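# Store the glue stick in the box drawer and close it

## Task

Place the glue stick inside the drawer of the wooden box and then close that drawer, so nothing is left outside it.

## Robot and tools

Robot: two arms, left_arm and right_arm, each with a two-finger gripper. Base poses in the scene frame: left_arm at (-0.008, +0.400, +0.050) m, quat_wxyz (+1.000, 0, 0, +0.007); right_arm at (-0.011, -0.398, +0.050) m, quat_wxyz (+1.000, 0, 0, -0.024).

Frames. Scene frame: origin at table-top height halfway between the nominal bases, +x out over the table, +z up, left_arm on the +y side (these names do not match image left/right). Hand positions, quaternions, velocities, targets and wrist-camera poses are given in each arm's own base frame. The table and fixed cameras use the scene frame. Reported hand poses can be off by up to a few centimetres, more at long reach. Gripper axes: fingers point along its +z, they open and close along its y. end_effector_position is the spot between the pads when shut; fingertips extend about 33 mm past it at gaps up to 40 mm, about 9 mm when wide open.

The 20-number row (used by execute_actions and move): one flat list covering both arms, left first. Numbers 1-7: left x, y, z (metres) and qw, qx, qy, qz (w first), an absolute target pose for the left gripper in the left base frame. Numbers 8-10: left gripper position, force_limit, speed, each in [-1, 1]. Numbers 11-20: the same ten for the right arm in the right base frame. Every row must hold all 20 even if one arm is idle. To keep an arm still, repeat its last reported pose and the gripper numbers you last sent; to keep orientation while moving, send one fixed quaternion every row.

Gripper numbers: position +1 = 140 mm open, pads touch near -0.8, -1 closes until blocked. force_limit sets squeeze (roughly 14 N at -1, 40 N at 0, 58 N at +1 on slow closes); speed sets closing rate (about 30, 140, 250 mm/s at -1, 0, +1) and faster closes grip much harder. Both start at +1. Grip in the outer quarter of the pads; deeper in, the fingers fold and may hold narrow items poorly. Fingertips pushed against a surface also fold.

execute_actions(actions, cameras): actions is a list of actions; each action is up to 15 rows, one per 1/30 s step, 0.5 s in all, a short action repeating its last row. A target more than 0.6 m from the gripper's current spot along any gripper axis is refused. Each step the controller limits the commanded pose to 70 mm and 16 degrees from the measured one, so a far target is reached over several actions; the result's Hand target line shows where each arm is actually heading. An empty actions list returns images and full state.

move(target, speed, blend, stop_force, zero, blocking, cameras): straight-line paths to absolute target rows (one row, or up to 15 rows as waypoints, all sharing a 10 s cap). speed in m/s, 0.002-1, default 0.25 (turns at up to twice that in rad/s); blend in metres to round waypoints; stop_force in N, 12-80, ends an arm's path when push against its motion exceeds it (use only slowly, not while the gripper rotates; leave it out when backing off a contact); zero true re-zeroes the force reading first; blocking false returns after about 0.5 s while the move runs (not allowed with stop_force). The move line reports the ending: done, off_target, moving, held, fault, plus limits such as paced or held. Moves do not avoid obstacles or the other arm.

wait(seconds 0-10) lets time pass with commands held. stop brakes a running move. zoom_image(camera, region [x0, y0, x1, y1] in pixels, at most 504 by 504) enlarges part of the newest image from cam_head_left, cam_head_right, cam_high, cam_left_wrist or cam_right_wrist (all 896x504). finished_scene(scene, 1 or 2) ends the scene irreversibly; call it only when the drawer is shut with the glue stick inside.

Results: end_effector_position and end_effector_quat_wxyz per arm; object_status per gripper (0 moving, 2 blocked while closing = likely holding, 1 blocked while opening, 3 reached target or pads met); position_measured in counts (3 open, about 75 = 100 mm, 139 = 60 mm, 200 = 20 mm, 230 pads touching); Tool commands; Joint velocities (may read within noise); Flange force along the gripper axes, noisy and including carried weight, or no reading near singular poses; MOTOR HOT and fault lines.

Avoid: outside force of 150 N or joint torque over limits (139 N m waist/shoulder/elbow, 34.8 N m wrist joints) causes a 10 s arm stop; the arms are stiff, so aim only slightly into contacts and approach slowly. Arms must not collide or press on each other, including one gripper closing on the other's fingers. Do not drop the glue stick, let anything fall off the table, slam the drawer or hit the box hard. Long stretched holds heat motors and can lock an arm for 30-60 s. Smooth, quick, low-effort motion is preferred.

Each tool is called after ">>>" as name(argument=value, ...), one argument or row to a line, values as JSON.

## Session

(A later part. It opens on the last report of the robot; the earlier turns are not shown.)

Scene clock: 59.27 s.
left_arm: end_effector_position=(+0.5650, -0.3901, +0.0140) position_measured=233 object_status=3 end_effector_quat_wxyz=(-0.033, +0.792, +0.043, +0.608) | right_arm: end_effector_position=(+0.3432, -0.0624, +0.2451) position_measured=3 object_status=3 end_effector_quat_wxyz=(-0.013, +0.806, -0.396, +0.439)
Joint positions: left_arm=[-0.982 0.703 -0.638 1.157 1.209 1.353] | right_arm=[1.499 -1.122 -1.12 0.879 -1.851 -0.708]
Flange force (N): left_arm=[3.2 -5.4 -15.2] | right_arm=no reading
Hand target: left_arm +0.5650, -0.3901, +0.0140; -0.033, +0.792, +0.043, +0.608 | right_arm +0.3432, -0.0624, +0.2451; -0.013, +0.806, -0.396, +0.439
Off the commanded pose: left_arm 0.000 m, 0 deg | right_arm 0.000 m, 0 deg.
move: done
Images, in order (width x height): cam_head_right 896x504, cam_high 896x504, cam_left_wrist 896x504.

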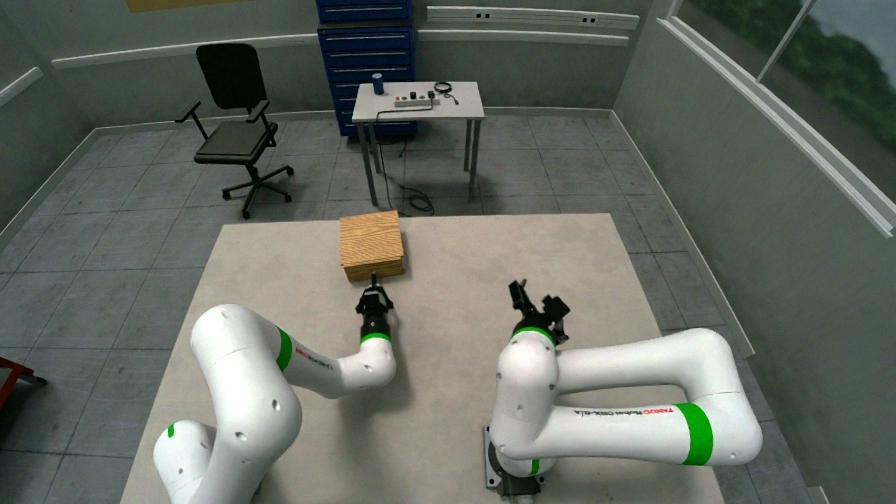

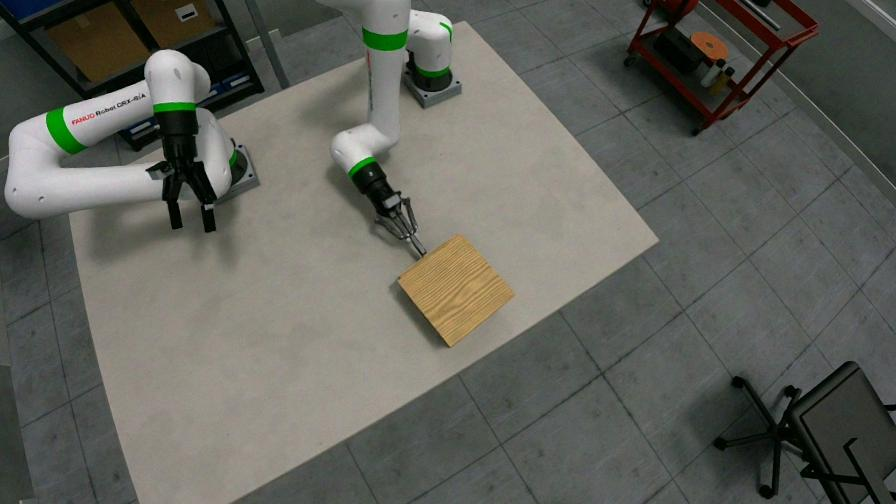

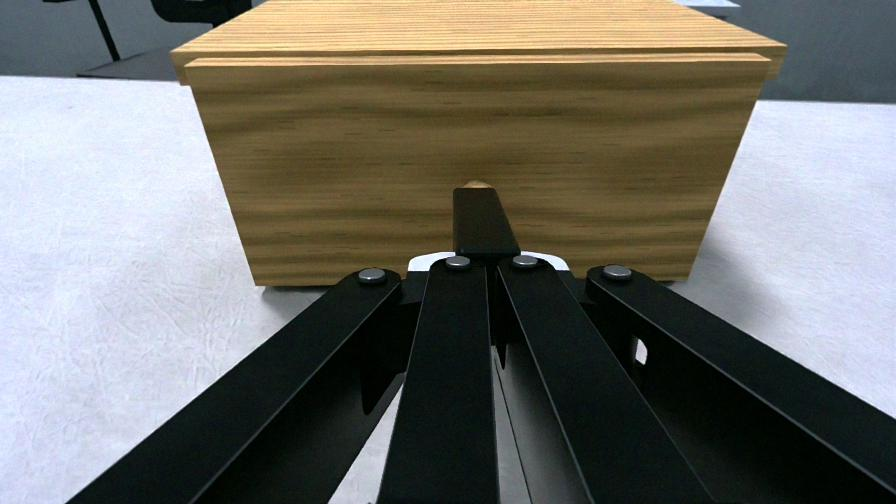

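>>> move(
  target=[0.50,-0.3972,0.014,-0.0329,0.7921,0.0429,0.6078,-1,-0.2,0,0.3432,-0.0624,0.2451,-0.013,0.806,-0.396,0.439,1,1,1],
  cameras=["cam_left_wrist","cam_high"],
)

>>> zoom_image(
  camera="cam_high",
  region=[370, 200, 520, 350],
)

Scene clock: 60.23 s.
left_arm: end_effector_position=(+0.5000, -0.3971, +0.0140) position_measured=233 object_status=3 end_effector_quat_wxyz=(-0.033, +0.792, +0.043, +0.608) | right_arm: end_effector_position=(+0.3432, -0.0624, +0.2451) position_measured=3 object_status=3 end_effector_quat_wxyz=(-0.013, +0.806, -0.396, +0.439)
Joint positions: left_arm=[-1.151 0.676 -0.706 1.313 1.256 1.381] | right_arm=[1.499 -1.122 -1.12 0.879 -1.851 -0.708]
Flange force (N): left_arm=[4.9 -4.5 -1.6] | right_arm=no reading
Hand target: left_arm +0.5000, -0.3972, +0.0140; -0.033, +0.792, +0.043, +0.608 | right_arm +0.3432, -0.0624, +0.2451; -0.013, +0.806, -0.396, +0.439
Off the commanded pose: left_arm 0.000 m, 0 deg | right_arm 0.000 m, 0 deg.
move: done
Images, in order (width x height): cam_high 896x504, cam_left_wrist 896x504.

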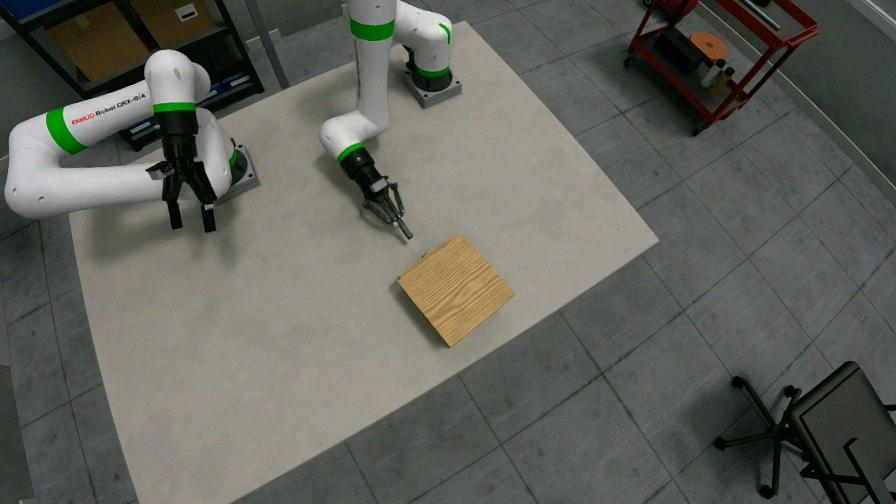

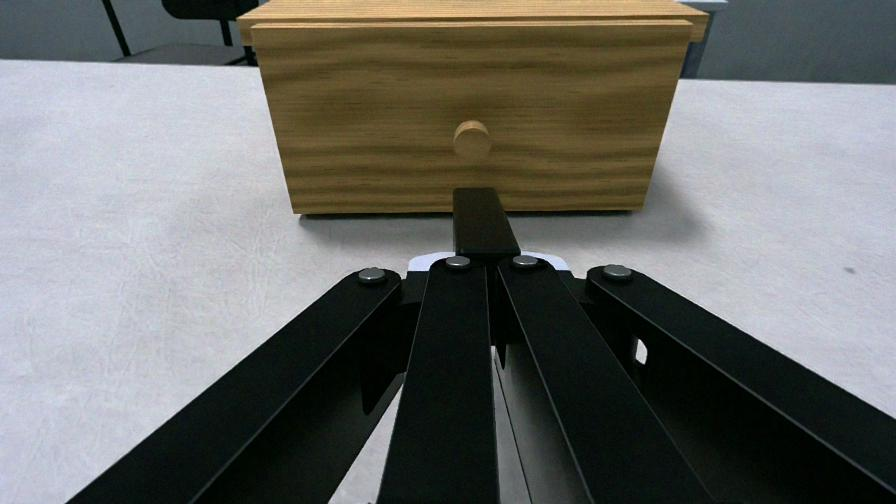

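Scaled by 3.360 from the camera's 896x504 image, which has a finer 1280x720 frame.

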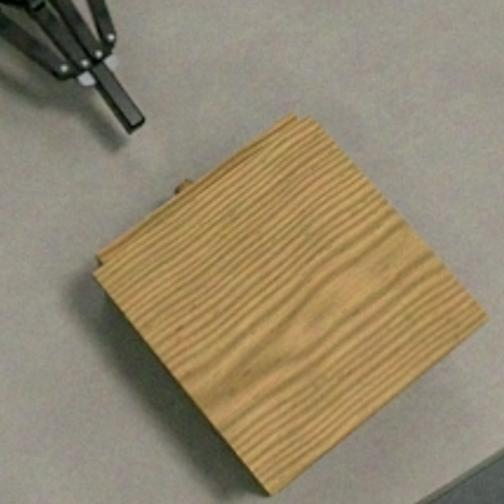

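Shut and nothing left out.

>>> finished_scene(
  scene=1,
)

The scene is finished: the task was done.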